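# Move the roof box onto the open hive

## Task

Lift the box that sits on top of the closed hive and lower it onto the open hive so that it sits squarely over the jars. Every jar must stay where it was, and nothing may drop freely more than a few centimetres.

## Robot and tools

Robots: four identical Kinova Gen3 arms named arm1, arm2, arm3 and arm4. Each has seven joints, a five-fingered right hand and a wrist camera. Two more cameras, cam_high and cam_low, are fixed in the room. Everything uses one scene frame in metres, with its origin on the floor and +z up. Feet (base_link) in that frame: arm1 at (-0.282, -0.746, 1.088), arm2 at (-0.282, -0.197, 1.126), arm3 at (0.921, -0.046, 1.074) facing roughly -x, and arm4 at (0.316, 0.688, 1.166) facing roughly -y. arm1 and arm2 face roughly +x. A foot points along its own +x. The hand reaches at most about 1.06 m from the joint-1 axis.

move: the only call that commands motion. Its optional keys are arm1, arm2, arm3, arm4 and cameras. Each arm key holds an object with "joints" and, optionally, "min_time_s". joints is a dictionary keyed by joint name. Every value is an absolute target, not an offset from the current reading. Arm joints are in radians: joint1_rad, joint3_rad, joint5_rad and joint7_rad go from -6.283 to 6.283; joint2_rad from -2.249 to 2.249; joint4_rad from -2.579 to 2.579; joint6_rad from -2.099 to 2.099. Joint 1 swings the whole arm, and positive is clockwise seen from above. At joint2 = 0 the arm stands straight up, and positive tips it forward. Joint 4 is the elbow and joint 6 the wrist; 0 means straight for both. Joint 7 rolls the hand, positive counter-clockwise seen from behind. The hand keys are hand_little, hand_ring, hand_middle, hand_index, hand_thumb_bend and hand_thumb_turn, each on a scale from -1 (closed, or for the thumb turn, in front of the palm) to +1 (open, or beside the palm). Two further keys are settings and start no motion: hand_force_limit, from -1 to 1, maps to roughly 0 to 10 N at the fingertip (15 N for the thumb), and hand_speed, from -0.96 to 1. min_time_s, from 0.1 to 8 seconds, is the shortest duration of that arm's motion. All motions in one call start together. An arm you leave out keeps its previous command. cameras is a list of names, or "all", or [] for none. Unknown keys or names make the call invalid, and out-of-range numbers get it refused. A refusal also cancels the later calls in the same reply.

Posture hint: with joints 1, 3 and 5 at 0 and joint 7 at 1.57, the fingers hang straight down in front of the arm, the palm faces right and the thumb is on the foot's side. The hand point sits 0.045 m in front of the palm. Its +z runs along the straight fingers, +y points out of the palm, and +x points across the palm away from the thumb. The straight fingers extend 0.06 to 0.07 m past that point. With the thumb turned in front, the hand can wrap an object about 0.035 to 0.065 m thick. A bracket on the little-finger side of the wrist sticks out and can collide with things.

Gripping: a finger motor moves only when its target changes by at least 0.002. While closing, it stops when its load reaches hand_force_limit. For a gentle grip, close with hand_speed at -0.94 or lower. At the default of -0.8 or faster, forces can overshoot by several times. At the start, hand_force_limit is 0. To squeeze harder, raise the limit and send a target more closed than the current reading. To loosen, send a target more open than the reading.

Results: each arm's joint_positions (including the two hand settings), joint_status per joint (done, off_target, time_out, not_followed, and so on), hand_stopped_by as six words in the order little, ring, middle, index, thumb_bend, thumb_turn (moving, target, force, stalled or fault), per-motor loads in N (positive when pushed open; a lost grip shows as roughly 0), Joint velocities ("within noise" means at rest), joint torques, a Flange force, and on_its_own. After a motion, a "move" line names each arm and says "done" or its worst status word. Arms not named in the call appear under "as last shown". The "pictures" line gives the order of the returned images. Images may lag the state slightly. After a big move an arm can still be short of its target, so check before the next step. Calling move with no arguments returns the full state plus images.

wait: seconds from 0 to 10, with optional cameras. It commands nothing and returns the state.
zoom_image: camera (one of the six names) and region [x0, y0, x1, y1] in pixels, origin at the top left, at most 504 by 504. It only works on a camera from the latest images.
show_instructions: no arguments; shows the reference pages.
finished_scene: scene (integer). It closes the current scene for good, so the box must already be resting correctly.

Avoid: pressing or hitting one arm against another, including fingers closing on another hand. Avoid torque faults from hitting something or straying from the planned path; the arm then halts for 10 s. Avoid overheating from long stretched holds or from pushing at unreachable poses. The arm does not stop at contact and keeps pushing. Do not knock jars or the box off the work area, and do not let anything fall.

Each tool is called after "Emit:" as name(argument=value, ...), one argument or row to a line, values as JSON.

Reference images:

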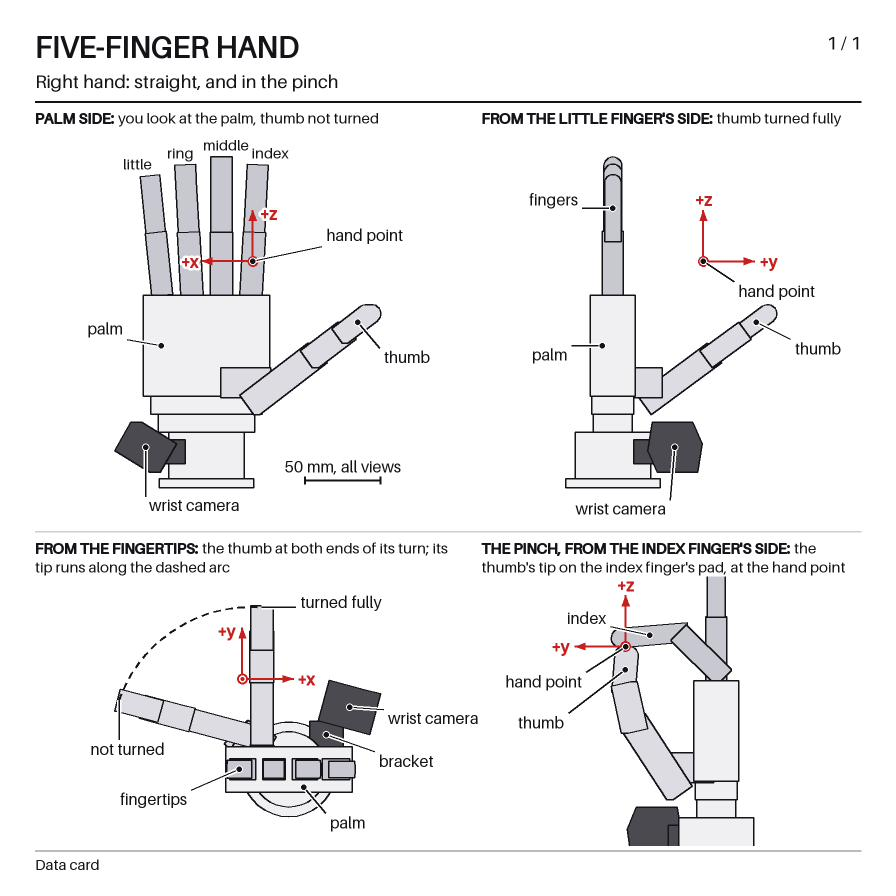

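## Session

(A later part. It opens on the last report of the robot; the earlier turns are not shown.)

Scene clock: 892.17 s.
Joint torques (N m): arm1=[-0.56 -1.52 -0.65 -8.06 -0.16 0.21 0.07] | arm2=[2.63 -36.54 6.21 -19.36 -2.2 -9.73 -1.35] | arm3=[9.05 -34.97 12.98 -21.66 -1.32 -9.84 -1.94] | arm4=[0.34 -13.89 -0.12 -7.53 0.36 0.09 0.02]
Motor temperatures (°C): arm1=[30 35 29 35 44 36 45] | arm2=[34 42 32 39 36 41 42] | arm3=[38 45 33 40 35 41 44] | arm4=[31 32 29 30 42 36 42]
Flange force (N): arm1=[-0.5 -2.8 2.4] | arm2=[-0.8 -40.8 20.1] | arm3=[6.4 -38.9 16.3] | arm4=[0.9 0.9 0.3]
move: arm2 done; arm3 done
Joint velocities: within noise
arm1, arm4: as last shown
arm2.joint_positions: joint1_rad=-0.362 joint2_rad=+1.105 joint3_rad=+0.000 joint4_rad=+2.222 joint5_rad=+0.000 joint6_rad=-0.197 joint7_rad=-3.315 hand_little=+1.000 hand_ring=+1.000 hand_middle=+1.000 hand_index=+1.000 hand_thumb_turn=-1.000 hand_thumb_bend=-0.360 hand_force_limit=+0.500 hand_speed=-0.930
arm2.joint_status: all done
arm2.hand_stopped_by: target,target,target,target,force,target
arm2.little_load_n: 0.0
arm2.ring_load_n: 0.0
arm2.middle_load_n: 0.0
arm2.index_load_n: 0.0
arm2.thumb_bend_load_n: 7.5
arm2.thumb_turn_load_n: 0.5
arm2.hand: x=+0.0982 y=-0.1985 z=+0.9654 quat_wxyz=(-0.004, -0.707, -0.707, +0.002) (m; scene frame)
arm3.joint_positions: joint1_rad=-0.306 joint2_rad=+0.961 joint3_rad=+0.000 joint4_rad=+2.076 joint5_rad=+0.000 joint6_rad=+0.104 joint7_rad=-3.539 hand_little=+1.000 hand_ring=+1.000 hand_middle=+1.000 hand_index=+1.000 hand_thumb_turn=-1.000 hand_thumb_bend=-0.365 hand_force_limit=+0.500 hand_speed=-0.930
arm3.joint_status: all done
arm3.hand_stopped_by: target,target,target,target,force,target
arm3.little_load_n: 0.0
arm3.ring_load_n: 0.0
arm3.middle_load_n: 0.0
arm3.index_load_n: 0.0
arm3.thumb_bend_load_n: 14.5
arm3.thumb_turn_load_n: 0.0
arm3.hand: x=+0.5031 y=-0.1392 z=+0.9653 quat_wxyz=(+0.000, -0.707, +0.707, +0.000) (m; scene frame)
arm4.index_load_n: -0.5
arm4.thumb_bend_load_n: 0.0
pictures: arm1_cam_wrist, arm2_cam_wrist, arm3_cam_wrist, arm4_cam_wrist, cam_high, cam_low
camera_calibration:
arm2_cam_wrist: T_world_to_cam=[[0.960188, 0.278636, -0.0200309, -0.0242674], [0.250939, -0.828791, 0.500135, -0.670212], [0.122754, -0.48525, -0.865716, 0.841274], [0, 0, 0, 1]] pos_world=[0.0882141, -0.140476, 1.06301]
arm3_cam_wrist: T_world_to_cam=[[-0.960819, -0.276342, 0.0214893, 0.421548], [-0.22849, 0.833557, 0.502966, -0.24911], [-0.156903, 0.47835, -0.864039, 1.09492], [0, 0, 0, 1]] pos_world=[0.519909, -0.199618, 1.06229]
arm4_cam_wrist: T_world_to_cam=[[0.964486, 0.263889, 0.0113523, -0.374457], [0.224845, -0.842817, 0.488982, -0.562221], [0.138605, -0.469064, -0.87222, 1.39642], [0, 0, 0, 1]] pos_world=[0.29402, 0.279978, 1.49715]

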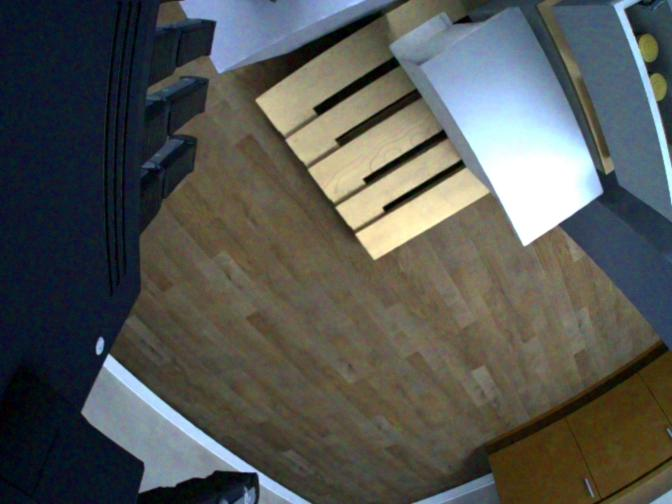

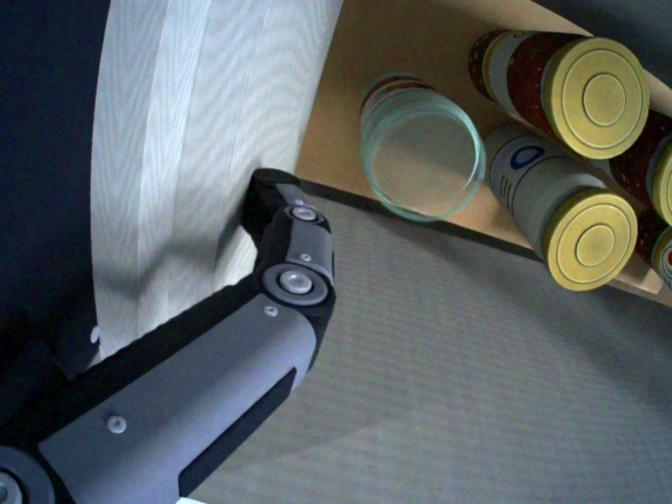

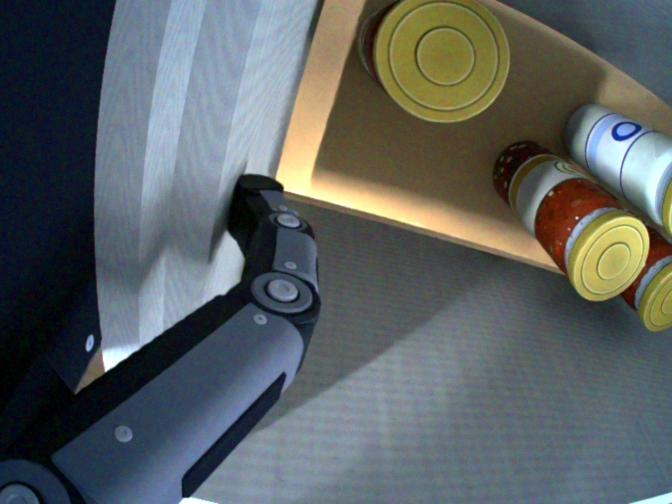

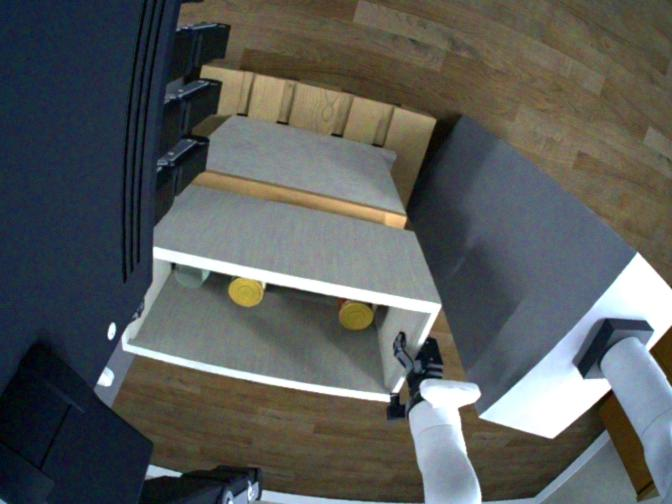

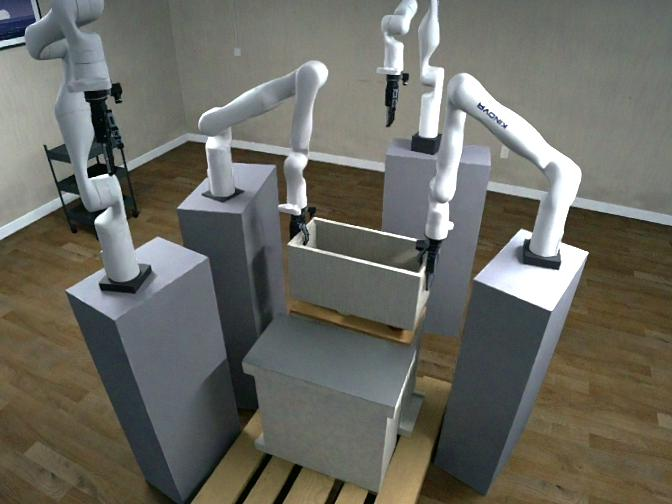

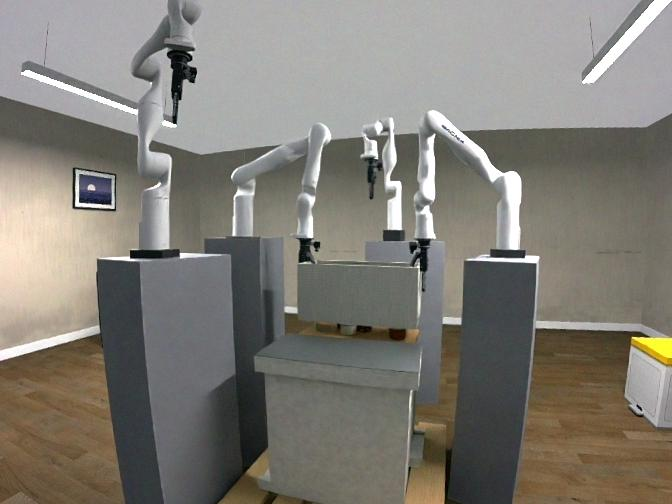

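Emit:
move(
  arm2={"joints":{"joint1_rad":-0.3677,"joint2_rad":1.1924,"joint4_rad":2.1883,"joint6_rad":-0.2513,"joint7_rad":-3.3209},"min_time_s":2},
  arm3={"joints":{"joint1_rad":-0.3006,"joint2_rad":1.0423,"joint4_rad":2.0494,"joint6_rad":0.0499,"joint7_rad":-3.5342},"min_time_s":2},
  cameras=["all"],
)

Emit:
zoom_image(
  camera="arm4_cam_wrist",
  region=[150, 80, 450, 380],
)

Emit:
zoom_image(
  camera="cam_high",
  region=[260, 170, 460, 370],
)

Emit:
zoom_image(
  camera="cam_low",
  region=[230, 220, 430, 370],
)

Emit:
zoom_image(
  camera="arm1_cam_wrist",
  region=[472, 0, 672, 200],
)

Scene clock: 961.57 s.
Joint torques (N m): arm1=[-0.51 -1.51 -0.64 -7.99 -0.16 0.15 0.02] | arm2=[2.63 -37.33 6.35 -17.75 -2.34 -9.38 -1.35] | arm3=[8.78 -36.01 12.86 -20.32 -1.61 -9.56 -1.97] | arm4=[0.33 -13.93 -0.11 -7.49 0.36 0.1 0.01]
Motor temperatures (°C): arm1=[30 35 29 35 43 36 45] | arm2=[33 43 32 38 36 41 42] | arm3=[38 46 33 39 35 41 45] | arm4=[31 32 29 30 42 36 42]
Flange force (N): arm1=[-0.5 -2.9 2.0] | arm2=[-0.8 -39.6 19.9] | arm3=[6.3 -37.5 16.4] | arm4=[0.7 0.9 0.3]
move: arm2 done; arm3 done
Joint velocities: within noise
arm1, arm4: as last shown
arm2.joint_positions: joint1_rad=-0.368 joint2_rad=+1.192 joint3_rad=+0.000 joint4_rad=+2.188 joint5_rad=+0.000 joint6_rad=-0.251 joint7_rad=-3.321 hand_little=+1.000 hand_ring=+1.000 hand_middle=+1.000 hand_index=+1.000 hand_thumb_turn=-1.000 hand_thumb_bend=-0.360 hand_force_limit=+0.500 hand_speed=-0.930
arm2.joint_status: all done
arm2.hand_stopped_by: target,target,target,target,force,target
arm2.little_load_n: 0.0
arm2.ring_load_n: 0.0
arm2.middle_load_n: 0.0
arm2.index_load_n: 0.0
arm2.thumb_bend_load_n: 7.0
arm2.thumb_turn_load_n: 0.5
arm2.hand: x=+0.0963 y=-0.1972 z=+0.9354 quat_wxyz=(-0.004, -0.707, -0.707, +0.002) (m; scene frame)
arm3.joint_positions: joint1_rad=-0.301 joint2_rad=+1.042 joint3_rad=+0.000 joint4_rad=+2.049 joint5_rad=+0.000 joint6_rad=+0.050 joint7_rad=-3.534 hand_little=+1.000 hand_ring=+1.000 hand_middle=+1.000 hand_index=+1.000 hand_thumb_turn=-1.000 hand_thumb_bend=-0.365 hand_force_limit=+0.500 hand_speed=-0.930
arm3.joint_status: all done
arm3.hand_stopped_by: target,target,target,target,force,target
arm3.little_load_n: 0.0
arm3.ring_load_n: 0.0
arm3.middle_load_n: 0.0
arm3.index_load_n: 0.0
arm3.thumb_bend_load_n: 14.5
arm3.thumb_turn_load_n: 0.0
arm3.hand: x=+0.5012 y=-0.1379 z=+0.9353 quat_wxyz=(+0.000, -0.707, +0.707, +0.000) (m; scene frame)
arm4.index_load_n: 0.0
pictures: arm1_cam_wrist, arm2_cam_wrist, arm3_cam_wrist, arm4_cam_wrist, cam_high, cam_low
camera_calibration:
arm2_cam_wrist: T_world_to_cam=[[0.960197, 0.278617, -0.0198771, -0.0234723], [0.250856, -0.828845, 0.500087, -0.65358], [0.122858, -0.485168, -0.865747, 0.816214], [0, 0, 0, 1]] pos_world=[0.0862141, -0.139176, 1.03301]
arm3_cam_wrist: T_world_to_cam=[[-0.960826, -0.276318, 0.0215035, 0.420718], [-0.228463, 0.833565, 0.502966, -0.235601], [-0.156903, 0.47835, -0.864039, 1.06817], [0, 0, 0, 1]] pos_world=[0.518009, -0.198318, 1.03239]
arm4_cam_wrist: T_world_to_cam=[[0.964486, 0.263889, 0.0113523, -0.374457], [0.224845, -0.842817, 0.488982, -0.562221], [0.138605, -0.469064, -0.87222, 1.39642], [0, 0, 0, 1]] pos_world=[0.29402, 0.279978, 1.49715]

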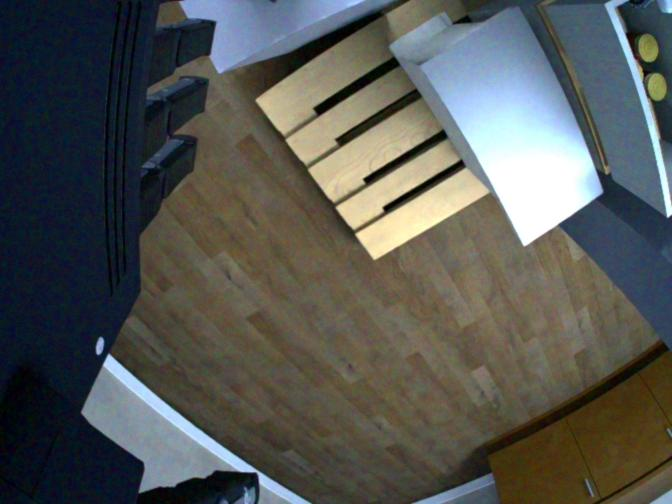

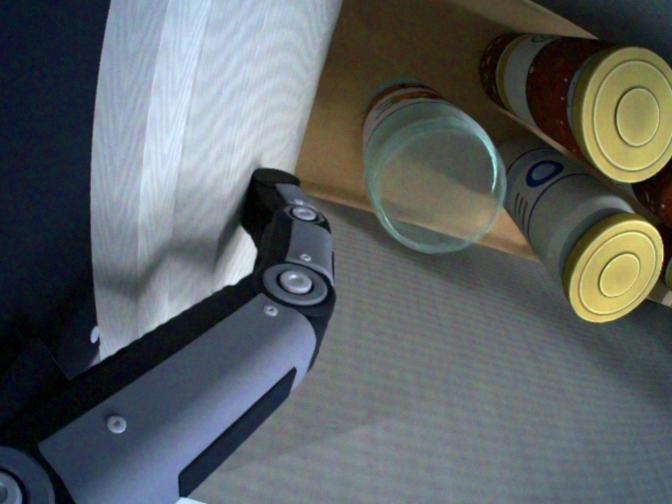

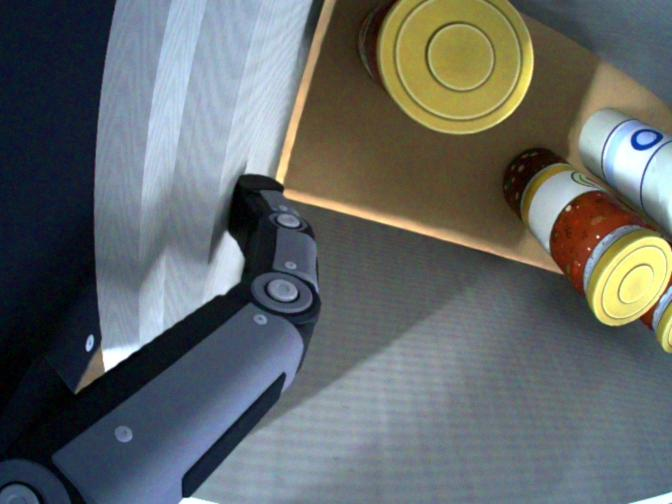

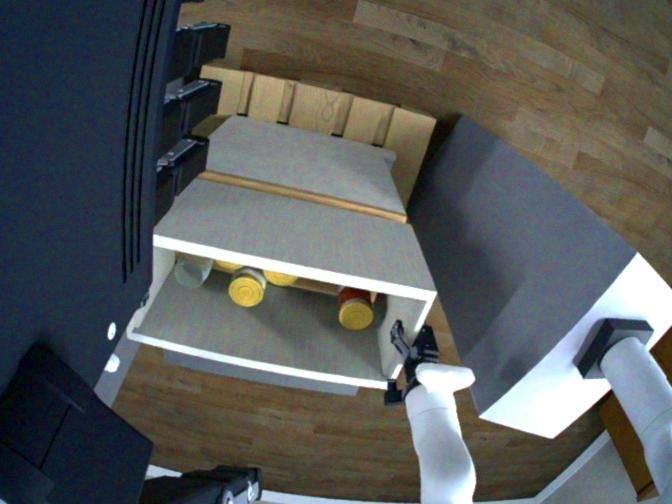

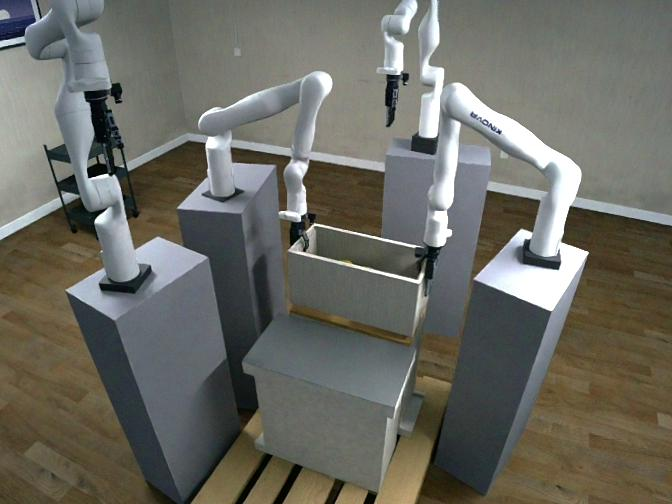

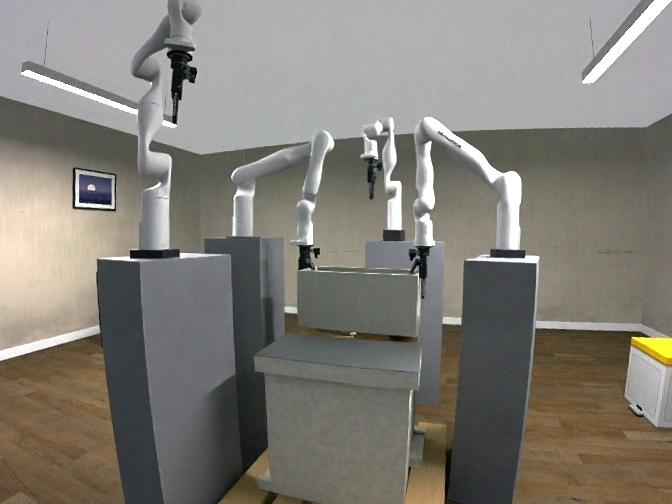

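Scaled by 1.680 from the camera's 672x504 image, which has a finer 960x720 frame.

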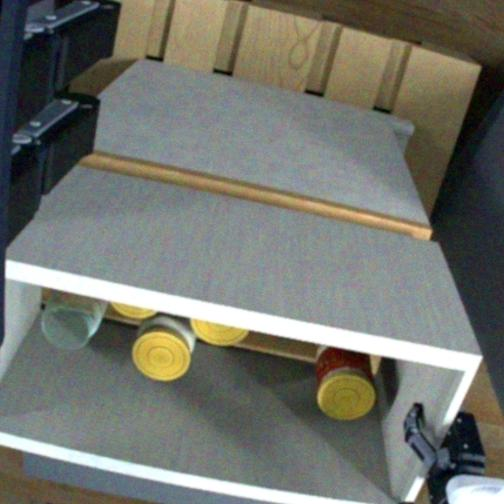

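Scaled by 2.520 from the camera's 672x504 image, which has a finer 960x720 frame.

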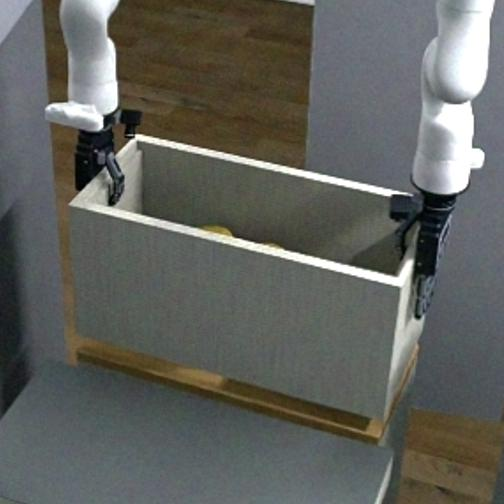

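Scaled by 2.520 from the camera's 672x504 image, which has a finer 960x720 frame.

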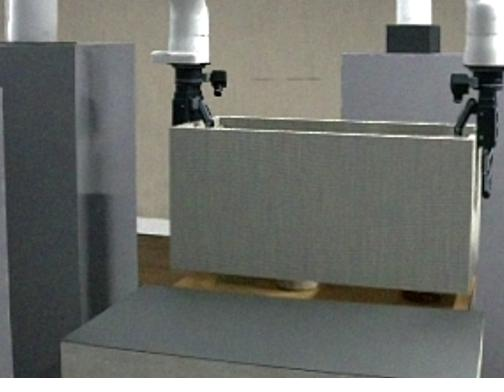

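Scaled by 2.520 from the camera's 672x504 image, which has a finer 960x720 frame.

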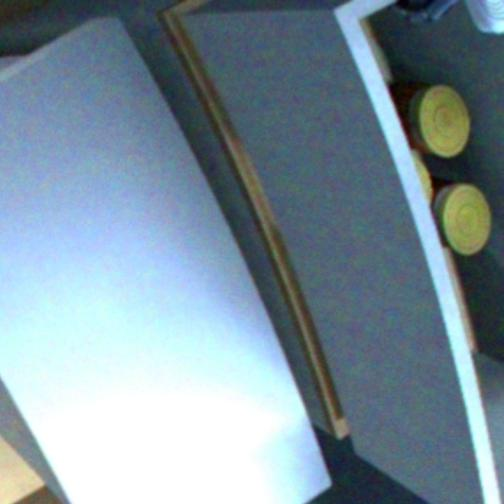

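Emit:
zoom_image(
  camera="arm4_cam_wrist",
  region=[370, 180, 450, 260],
)

Emit:
zoom_image(
  camera="arm1_cam_wrist",
  region=[570, 120, 650, 200],
)

Emit:
zoom_image(
  camera="arm1_cam_wrist",
  region=[520, 0, 600, 80],
)

Emit:
zoom_image(
  camera="cam_high",
  region=[380, 290, 450, 360],
)

Emit:
zoom_image(
  camera="cam_high",
  region=[270, 280, 340, 350],
)

Emit:
zoom_image(
  camera="cam_low",
  region=[380, 300, 450, 370],
)

Emit:
zoom_image(
  camera="cam_low",
  region=[270, 290, 340, 360],
)

Scaled by 6.300 from the camera's 672x504 image, which has a finer 960x720 frame.

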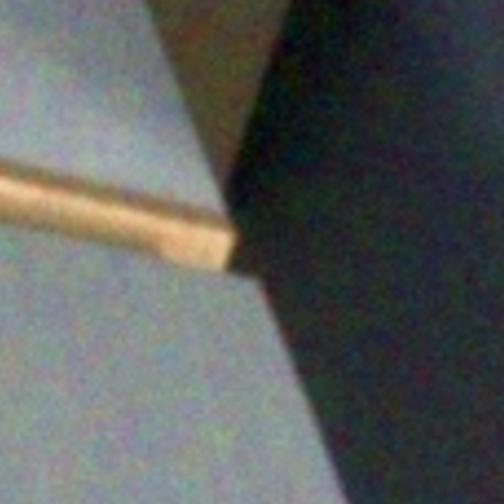

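Scaled by 6.300 from the camera's 672x504 image, which has a finer 960x720 frame.

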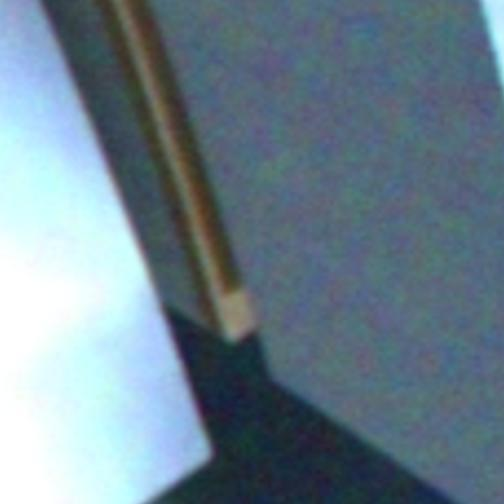

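Scaled by 6.300 from the camera's 672x504 image, which has a finer 960x720 frame.

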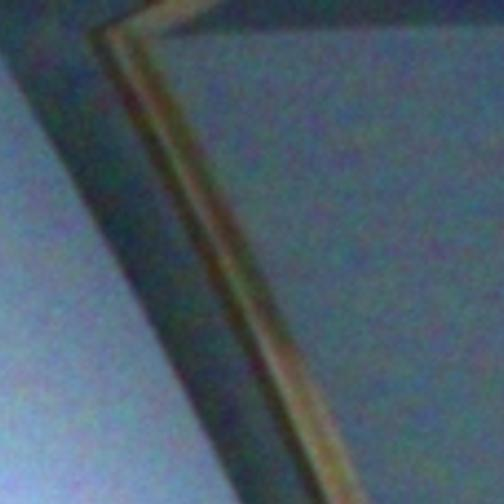

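Scaled by 7.200 from the camera's 672x504 image, which has a finer 960x720 frame.

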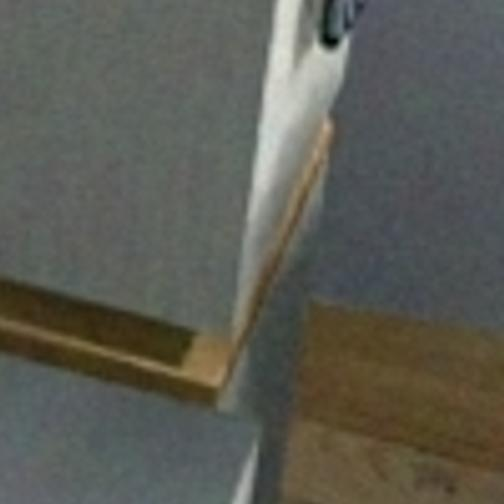

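Scaled by 7.200 from the camera's 672x504 image, which has a finer 960x720 frame.

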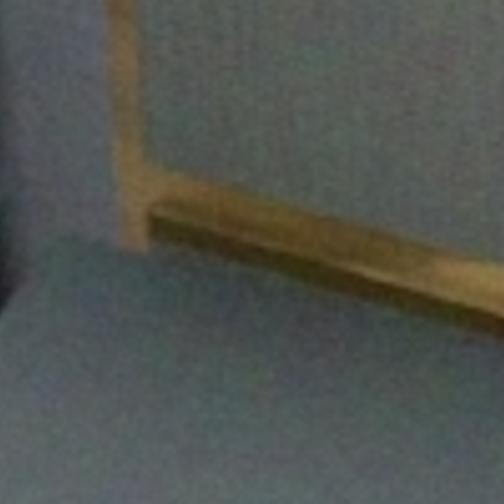

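Scaled by 7.200 from the camera's 672x504 image, which has a finer 960x720 frame.

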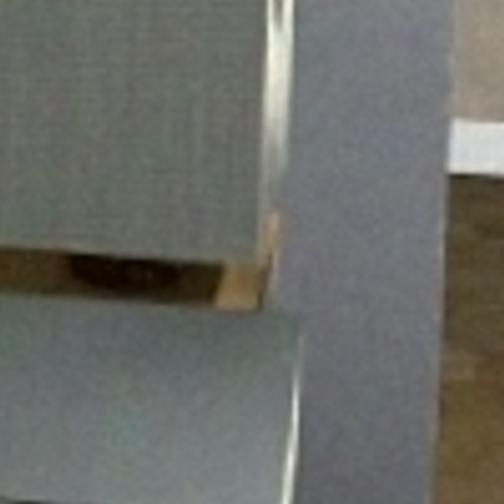

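Scaled by 7.200 from the camera's 672x504 image, which has a finer 960x720 frame.

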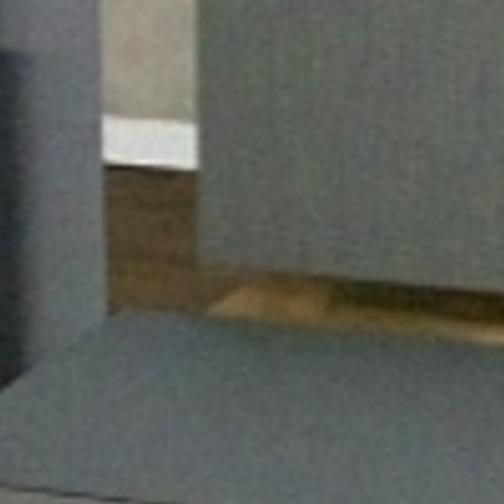

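Emit:
move(
  arm2={"joints":{"joint1_rad":-0.3702,"joint2_rad":1.2509,"joint4_rad":2.1682,"joint6_rad":-0.2897,"joint7_rad":-3.3233},"min_time_s":1.5},
  arm3={"joints":{"joint1_rad":-0.297,"joint2_rad":1.0958,"joint4_rad":2.0198,"joint6_rad":0.026,"joint7_rad":-3.5306},"min_time_s":1.5},
)

Emit:
move(
  arm2={"joints":{"joint1_rad":-0.3705,"joint2_rad":1.2781,"joint4_rad":2.1523,"joint6_rad":-0.301,"joint7_rad":-3.3236},"min_time_s":1.5},
  arm3={"joints":{"joint1_rad":-0.297,"joint2_rad":1.1221,"joint4_rad":2.0092,"joint6_rad":0.0103,"joint7_rad":-3.5306},"min_time_s":1.5},
  cameras=["arm1_cam_wrist","arm4_cam_wrist","cam_high","cam_low"],
)

Emit:
zoom_image(
  camera="arm4_cam_wrist",
  region=[370, 180, 450, 260],
)

Emit:
zoom_image(
  camera="arm1_cam_wrist",
  region=[570, 120, 650, 200],
)

Emit:
zoom_image(
  camera="arm1_cam_wrist",
  region=[520, 0, 600, 80],
)

Emit:
zoom_image(
  camera="cam_high",
  region=[380, 290, 450, 360],
)

Emit:
zoom_image(
  camera="cam_low",
  region=[380, 300, 450, 370],
)

Scene clock: 1054.37 s.
Joint torques (N m): arm1=[-0.54 -1.55 -0.6 -8.04 -0.18 0.12 0.01] | arm2=[2.48 -37.51 6.3 -16.43 -2.44 -9.06 -1.35] | arm3=[8.5 -36.62 12.67 -19.36 -1.69 -9.26 -1.9] | arm4=[0.3 -13.93 -0.1 -7.45 0.36 0.11 0.01]
Motor temperatures (°C): arm1=[30 35 29 35 43 36 45] | arm2=[33 43 32 37 36 42 42] | arm3=[38 48 33 40 35 42 45] | arm4=[30 32 29 30 42 36 42]
Flange force (N): arm1=[-0.5 -2.8 2.1] | arm2=[-1.1 -38.3 19.6] | arm3=[6.2 -36.1 16.5] | arm4=[0.6 0.8 0.3]
move: arm2 done; arm3 done
Joint velocities: within noise
arm1, arm4: as last shown
arm2.joint_positions: joint1_rad=-0.370 joint2_rad=+1.251 joint3_rad=+0.000 joint4_rad=+2.168 joint5_rad=+0.000 joint6_rad=-0.290 joint7_rad=-3.323 hand_little=+1.000 hand_ring=+1.000 hand_middle=+1.000 hand_index=+1.000 hand_thumb_turn=-1.000 hand_thumb_bend=-0.360 hand_force_limit=+0.500 hand_speed=-0.930
arm2.joint_status: all done
arm2.hand_stopped_by: target,target,target,target,force,target
arm2.little_load_n: 0.0
arm2.ring_load_n: 0.0
arm2.middle_load_n: 0.0
arm2.index_load_n: 0.0
arm2.thumb_bend_load_n: 7.0
arm2.thumb_turn_load_n: 0.5
arm2.hand: x=+0.0928 y=-0.1972 z=+0.9154 quat_wxyz=(-0.004, -0.707, -0.707, +0.002) (m; scene frame)
arm3.joint_positions: joint1_rad=-0.297 joint2_rad=+1.096 joint3_rad=+0.000 joint4_rad=+2.020 joint5_rad=+0.000 joint6_rad=+0.026 joint7_rad=-3.531 hand_little=+1.000 hand_ring=+1.000 hand_middle=+1.000 hand_index=+1.000 hand_thumb_turn=-1.000 hand_thumb_bend=-0.365 hand_force_limit=+0.500 hand_speed=-0.930
arm3.joint_status: all done
arm3.hand_stopped_by: target,target,target,target,force,target
arm3.little_load_n: 0.0
arm3.ring_load_n: 0.0
arm3.middle_load_n: 0.0
arm3.index_load_n: 0.0
arm3.thumb_bend_load_n: 15.0
arm3.thumb_turn_load_n: 0.0
arm3.hand: x=+0.4977 y=-0.1379 z=+0.9153 quat_wxyz=(+0.000, -0.707, +0.707, +0.000) (m; scene frame)
pictures: none

Scene clock: 1056.17 s.
Joint torques (N m): arm1=[-0.57 -1.56 -0.57 -8.07 -0.18 0.12 0.01] | arm2=[2.39 -37.51 6.17 -15.67 -2.43 -8.86 -1.26] | arm3=[8.39 -36.71 12.5 -18.65 -1.8 -9.01 -1.92] | arm4=[0.34 -13.89 -0.12 -7.49 0.35 0.1 -0.02]
Motor temperatures (°C): arm1=[30 35 29 35 43 36 45] | arm2=[33 43 32 37 36 42 42] | arm3=[38 48 33 40 35 42 45] | arm4=[30 32 29 30 42 36 42]
Flange force (N): arm1=[-0.4 -2.8 2.2] | arm2=[-1.1 -37.1 19.6] | arm3=[6.1 -35.2 16.6] | arm4=[0.8 0.8 0.3]
move: arm2 done; arm3 done
Joint velocities: within noise
arm1.joint_positions: joint1_rad=+0.755 joint2_rad=-0.334 joint3_rad=-0.105 joint4_rad=+1.570 joint5_rad=-0.038 joint6_rad=+1.931 joint7_rad=-2.043 hand_little=+1.000 hand_ring=+1.000 hand_middle=+1.000 hand_index=+1.000 hand_thumb_turn=+1.000 hand_thumb_bend=+1.000 hand_force_limit=+0.000 hand_speed=-0.800
arm1.joint_status: not commanded
arm1.hand_stopped_by: target,target,target,target,target,target
arm1.little_load_n: 0.0
arm1.ring_load_n: 0.0
arm1.middle_load_n: 0.0
arm1.index_load_n: 0.0
arm1.thumb_bend_load_n: 0.0
arm1.thumb_turn_load_n: 0.0
arm1.hand: x=-0.0720 y=-0.7882 z=+1.5467 quat_wxyz=(+0.022, -0.403, -0.915, +0.004) (m; scene frame)
arm2.joint_positions: joint1_rad=-0.371 joint2_rad=+1.278 joint3_rad=+0.000 joint4_rad=+2.152 joint5_rad=+0.000 joint6_rad=-0.301 joint7_rad=-3.324 hand_little=+1.000 hand_ring=+1.000 hand_middle=+1.000 hand_index=+1.000 hand_thumb_turn=-1.000 hand_thumb_bend=-0.360 hand_force_limit=+0.500 hand_speed=-0.930
arm2.joint_status: all done
arm2.hand_stopped_by: target,target,target,target,force,target
arm2.little_load_n: 0.0
arm2.ring_load_n: 0.0
arm2.middle_load_n: 0.0
arm2.index_load_n: 0.0
arm2.thumb_bend_load_n: 7.0
arm2.thumb_turn_load_n: 0.5
arm2.hand: x=+0.0927 y=-0.1972 z=+0.9055 quat_wxyz=(-0.004, -0.707, -0.707, +0.002) (m; scene frame)
arm3.joint_positions: joint1_rad=-0.297 joint2_rad=+1.122 joint3_rad=+0.000 joint4_rad=+2.009 joint5_rad=+0.000 joint6_rad=+0.010 joint7_rad=-3.531 hand_little=+1.000 hand_ring=+1.000 hand_middle=+1.000 hand_index=+1.000 hand_thumb_turn=-1.000 hand_thumb_bend=-0.365 hand_force_limit=+0.500 hand_speed=-0.930
arm3.joint_status: all done
arm3.hand_stopped_by: target,target,target,target,force,target
arm3.little_load_n: 0.0
arm3.ring_load_n: 0.0
arm3.middle_load_n: 0.0
arm3.index_load_n: 0.0
arm3.thumb_bend_load_n: 15.0
arm3.thumb_turn_load_n: 0.5
arm3.hand: x=+0.4977 y=-0.1379 z=+0.9053 quat_wxyz=(+0.000, -0.707, +0.707, +0.000) (m; scene frame)
arm4: as last shown
pictures: arm1_cam_wrist, arm4_cam_wrist, cam_high, cam_low
camera_calibration:
arm4_cam_wrist: T_world_to_cam=[[0.964486, 0.263889, 0.0113523, -0.374457], [0.224845, -0.842817, 0.488982, -0.562221], [0.138605, -0.469064, -0.87222, 1.39642], [0, 0, 0, 1]] pos_world=[0.29402, 0.279978, 1.49715]

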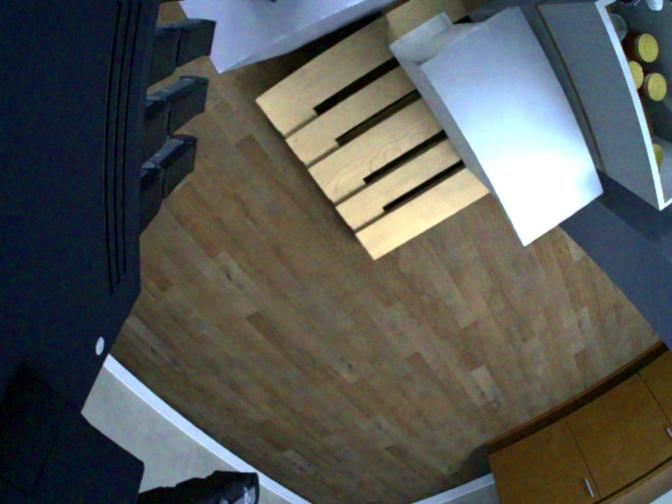

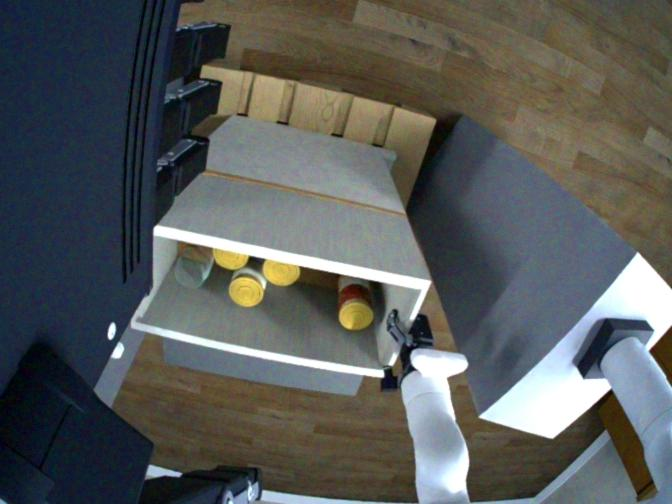

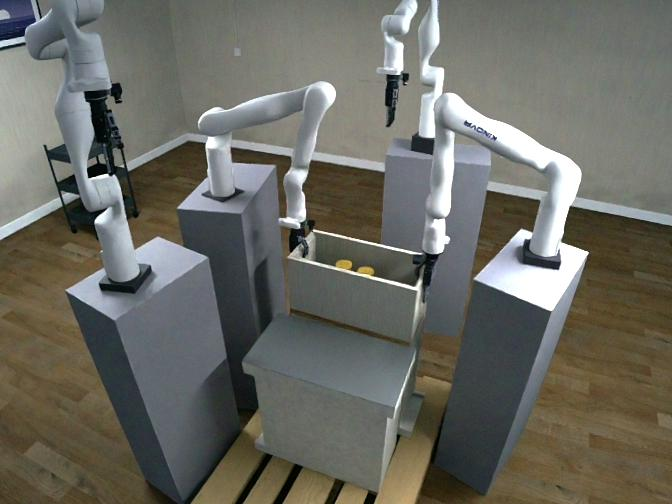

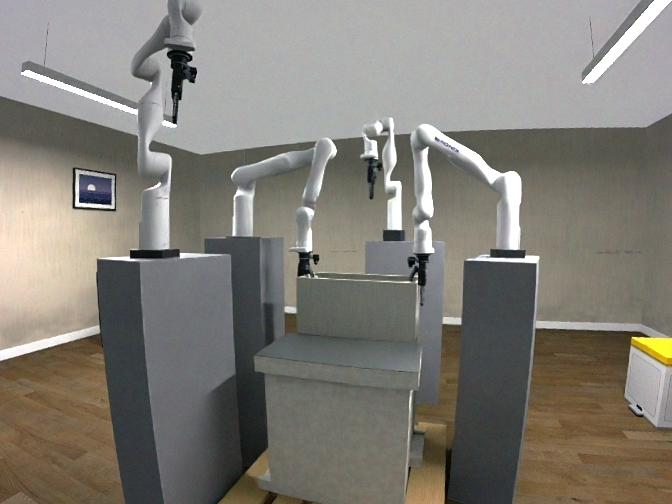

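Scaled by 6.300 from the camera's 672x504 image, which has a finer 960x720 frame.

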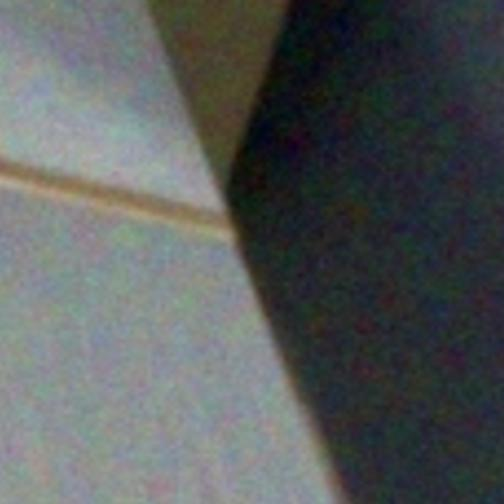

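Scaled by 6.300 from the camera's 672x504 image, which has a finer 960x720 frame.

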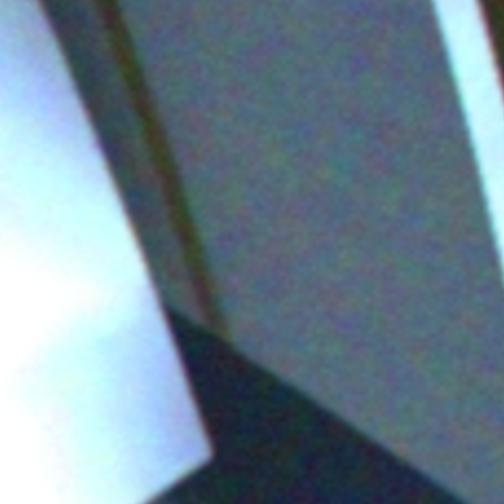

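Scaled by 6.300 from the camera's 672x504 image, which has a finer 960x720 frame.

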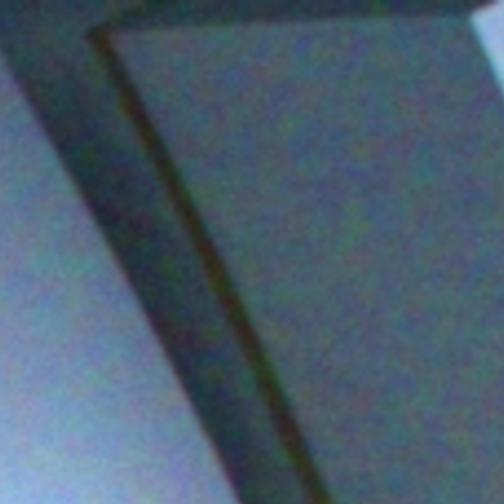

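Scaled by 7.200 from the camera's 672x504 image, which has a finer 960x720 frame.

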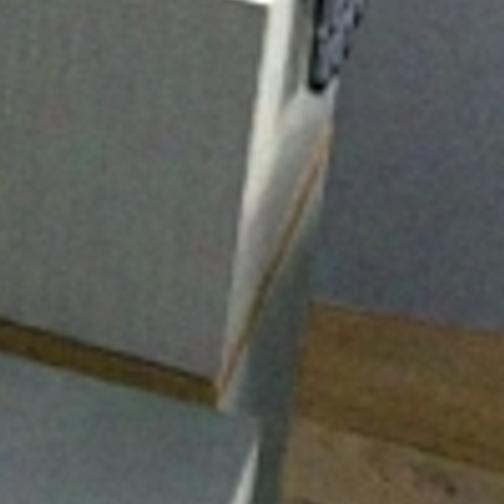

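Scaled by 7.200 from the camera's 672x504 image, which has a finer 960x720 frame.

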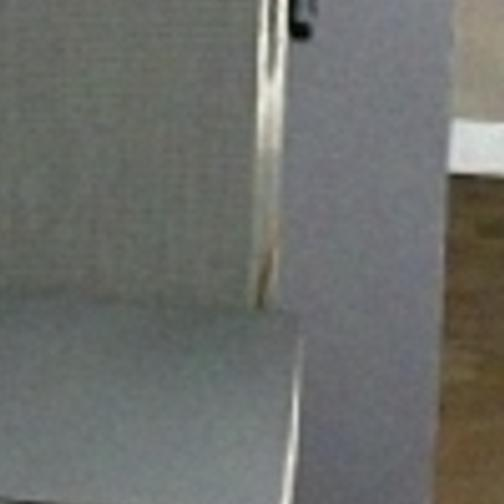

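Emit:
move(
  arm2={"joints":{"joint1_rad":-0.3706,"joint2_rad":1.289,"joint4_rad":2.1455,"joint6_rad":-0.3051,"joint7_rad":-3.3238},"min_time_s":1.2},
  arm3={"joints":{"joint1_rad":-0.297,"joint2_rad":1.1325,"joint4_rad":2.0047,"joint6_rad":0.0044,"joint7_rad":-3.5306},"min_time_s":1.2},
)

Emit:
move(
  arm2={"joints":{"joint1_rad":-0.3707,"joint2_rad":1.2999,"joint4_rad":2.1388,"joint6_rad":-0.3092,"joint7_rad":-3.3239},"min_time_s":1.2},
  arm3={"joints":{"joint1_rad":-0.297,"joint2_rad":1.143,"joint4_rad":2.0002,"joint6_rad":-0.0016,"joint7_rad":-3.5306},"min_time_s":1.2},
  cameras=["cam_high","arm4_cam_wrist"],
)

Emit:
zoom_image(
  camera="cam_high",
  region=[380, 290, 450, 360],
)

Scene clock: 1066.73 s.
Joint torques (N m): arm1=[-0.55 -1.53 -0.57 -8.01 -0.14 0.15 0.02] | arm2=[1.28 -38.35 5.67 -17.04 -1.83 -9.45 -0.72] | arm3=[9.31 -32.39 13.63 -18.61 -1.68 -9.01 -1.78] | arm4=[0.29 -13.88 -0.11 -7.49 0.37 0.13 -0.04]
Motor temperatures (°C): arm1=[30 34 29 35 43 36 45] | arm2=[33 44 32 37 36 42 42] | arm3=[38 48 33 40 35 42 45] | arm4=[30 32 29 30 42 36 42]
Flange force (N): arm1=[-0.4 -2.7 2.0] | arm2=[-3.0 -39.3 18.4] | arm3=[8.7 -36.4 4.8] | arm4=[0.9 0.7 0.4]
move: arm2 done; arm3 done
Joint velocities: within noise
arm1, arm4: as last shown
arm2.joint_positions: joint1_rad=-0.371 joint2_rad=+1.289 joint3_rad=+0.000 joint4_rad=+2.146 joint5_rad=+0.000 joint6_rad=-0.305 joint7_rad=-3.324 hand_little=+1.000 hand_ring=+1.000 hand_middle=+1.000 hand_index=+1.000 hand_thumb_turn=-1.000 hand_thumb_bend=-0.360 hand_force_limit=+0.500 hand_speed=-0.930
arm2.joint_status: all done
arm2.hand_stopped_by: target,target,target,target,force,target
arm2.little_load_n: 0.0
arm2.ring_load_n: 0.0
arm2.middle_load_n: 0.0
arm2.index_load_n: 0.0
arm2.thumb_bend_load_n: 8.0
arm2.thumb_turn_load_n: 0.5
arm2.hand: x=+0.0927 y=-0.1972 z=+0.9015 quat_wxyz=(-0.004, -0.707, -0.707, +0.002) (m; scene frame)
arm3.joint_positions: joint1_rad=-0.297 joint2_rad=+1.132 joint3_rad=+0.000 joint4_rad=+2.005 joint5_rad=+0.000 joint6_rad=+0.004 joint7_rad=-3.531 hand_little=+1.000 hand_ring=+1.000 hand_middle=+1.000 hand_index=+1.000 hand_thumb_turn=-1.000 hand_thumb_bend=-0.365 hand_force_limit=+0.500 hand_speed=-0.930
arm3.joint_status: all done
arm3.hand_stopped_by: target,target,target,target,force,target
arm3.little_load_n: 0.0
arm3.ring_load_n: 0.0
arm3.middle_load_n: 0.0
arm3.index_load_n: 0.0
arm3.thumb_bend_load_n: 12.0
arm3.thumb_turn_load_n: 1.0
arm3.hand: x=+0.4976 y=-0.1379 z=+0.9013 quat_wxyz=(+0.000, -0.707, +0.707, +0.000) (m; scene frame)
pictures: none

Scene clock: 1068.23 s.
Joint torques (N m): arm1=[-0.55 -1.48 -0.63 -8.05 -0.21 0.14 0] | arm2=[0.21 -29.63 3.42 -25.5 -1.45 -11.02 -0.66] | arm3=[6.88 -24.28 10.33 -21.51 -1.75 -9.97 -1.84] | arm4=[0.31 -13.92 -0.14 -7.51 0.32 0.08 0]
Motor temperatures (°C): arm1=[30 34 29 35 43 36 45] | arm2=[33 44 32 37 36 42 42] | arm3=[38 48 33 40 35 42 45] | arm4=[30 32 29 30 42 36 42]
Flange force (N): arm1=[-0.4 -3.1 2.2] | arm2=[-7.1 -49.1 -21.7] | arm3=[0.6 -39.9 -21.6] | arm4=[0.8 0.8 0.3]
move: arm2 done; arm3 done
Joint velocities: within noise
arm1, arm4: as last shown
arm2.joint_positions: joint1_rad=-0.371 joint2_rad=+1.300 joint3_rad=+0.000 joint4_rad=+2.139 joint5_rad=+0.000 joint6_rad=-0.309 joint7_rad=-3.324 hand_little=+1.000 hand_ring=+1.000 hand_middle=+1.000 hand_index=+1.000 hand_thumb_turn=-1.000 hand_thumb_bend=-0.360 hand_force_limit=+0.500 hand_speed=-0.930
arm2.joint_status: all done
arm2.hand_stopped_by: target,target,target,target,force,target
arm2.little_load_n: 0.0
arm2.ring_load_n: 0.0
arm2.middle_load_n: 0.5
arm2.index_load_n: 0.0
arm2.thumb_bend_load_n: 8.0
arm2.thumb_turn_load_n: 1.0
arm2.hand: x=+0.0926 y=-0.1973 z=+0.8974 quat_wxyz=(-0.004, -0.707, -0.707, +0.002) (m; scene frame)
arm3.joint_positions: joint1_rad=-0.297 joint2_rad=+1.143 joint3_rad=+0.000 joint4_rad=+2.000 joint5_rad=+0.000 joint6_rad=-0.002 joint7_rad=-3.531 hand_little=+1.000 hand_ring=+1.000 hand_middle=+1.000 hand_index=+1.000 hand_thumb_turn=-1.000 hand_thumb_bend=-0.365 hand_force_limit=+0.500 hand_speed=-0.930
arm3.joint_status: all done
arm3.hand_stopped_by: target,target,target,target,force,target
arm3.little_load_n: 0.0
arm3.ring_load_n: 0.0
arm3.middle_load_n: 0.0
arm3.index_load_n: 0.0
arm3.thumb_bend_load_n: 11.0
arm3.thumb_turn_load_n: 1.0
arm3.hand: x=+0.4977 y=-0.1378 z=+0.8973 quat_wxyz=(+0.000, -0.707, +0.707, +0.000) (m; scene frame)
pictures: arm4_cam_wrist, cam_high
camera_calibration:
arm4_cam_wrist: T_world_to_cam=[[0.964486, 0.263889, 0.0113523, -0.374457], [0.224845, -0.842817, 0.488982, -0.562221], [0.138605, -0.469064, -0.87222, 1.39642], [0, 0, 0, 1]] pos_world=[0.29402, 0.279978, 1.49715]

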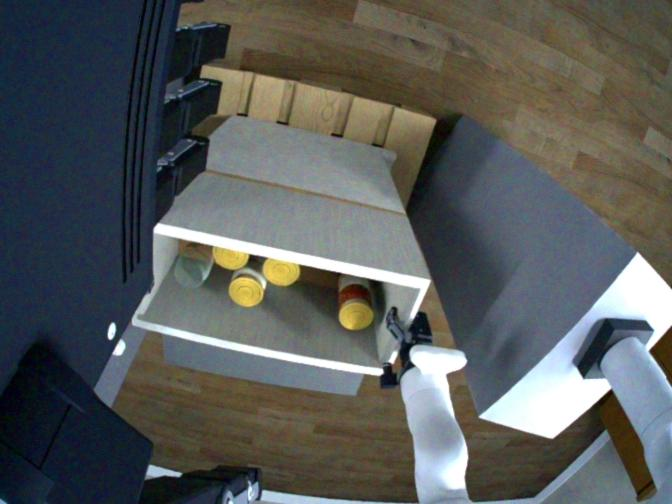

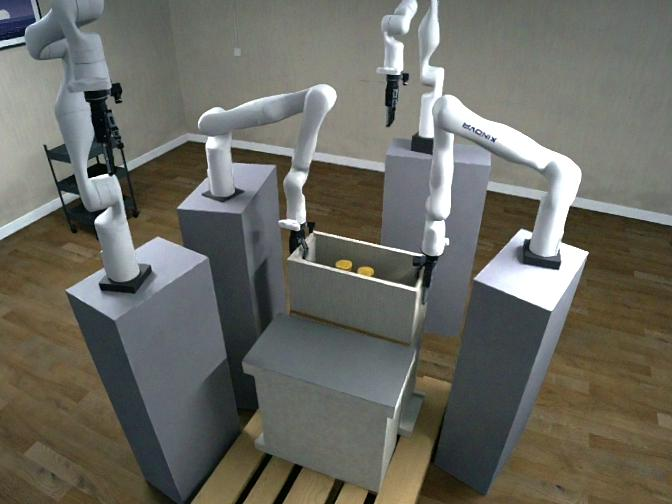

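Scaled by 7.200 from the camera's 672x504 image, which has a finer 960x720 frame.

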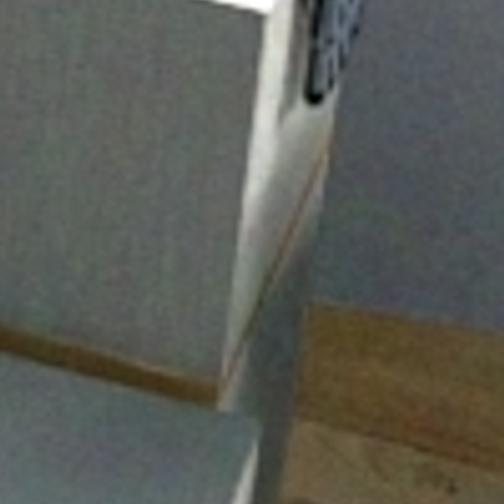

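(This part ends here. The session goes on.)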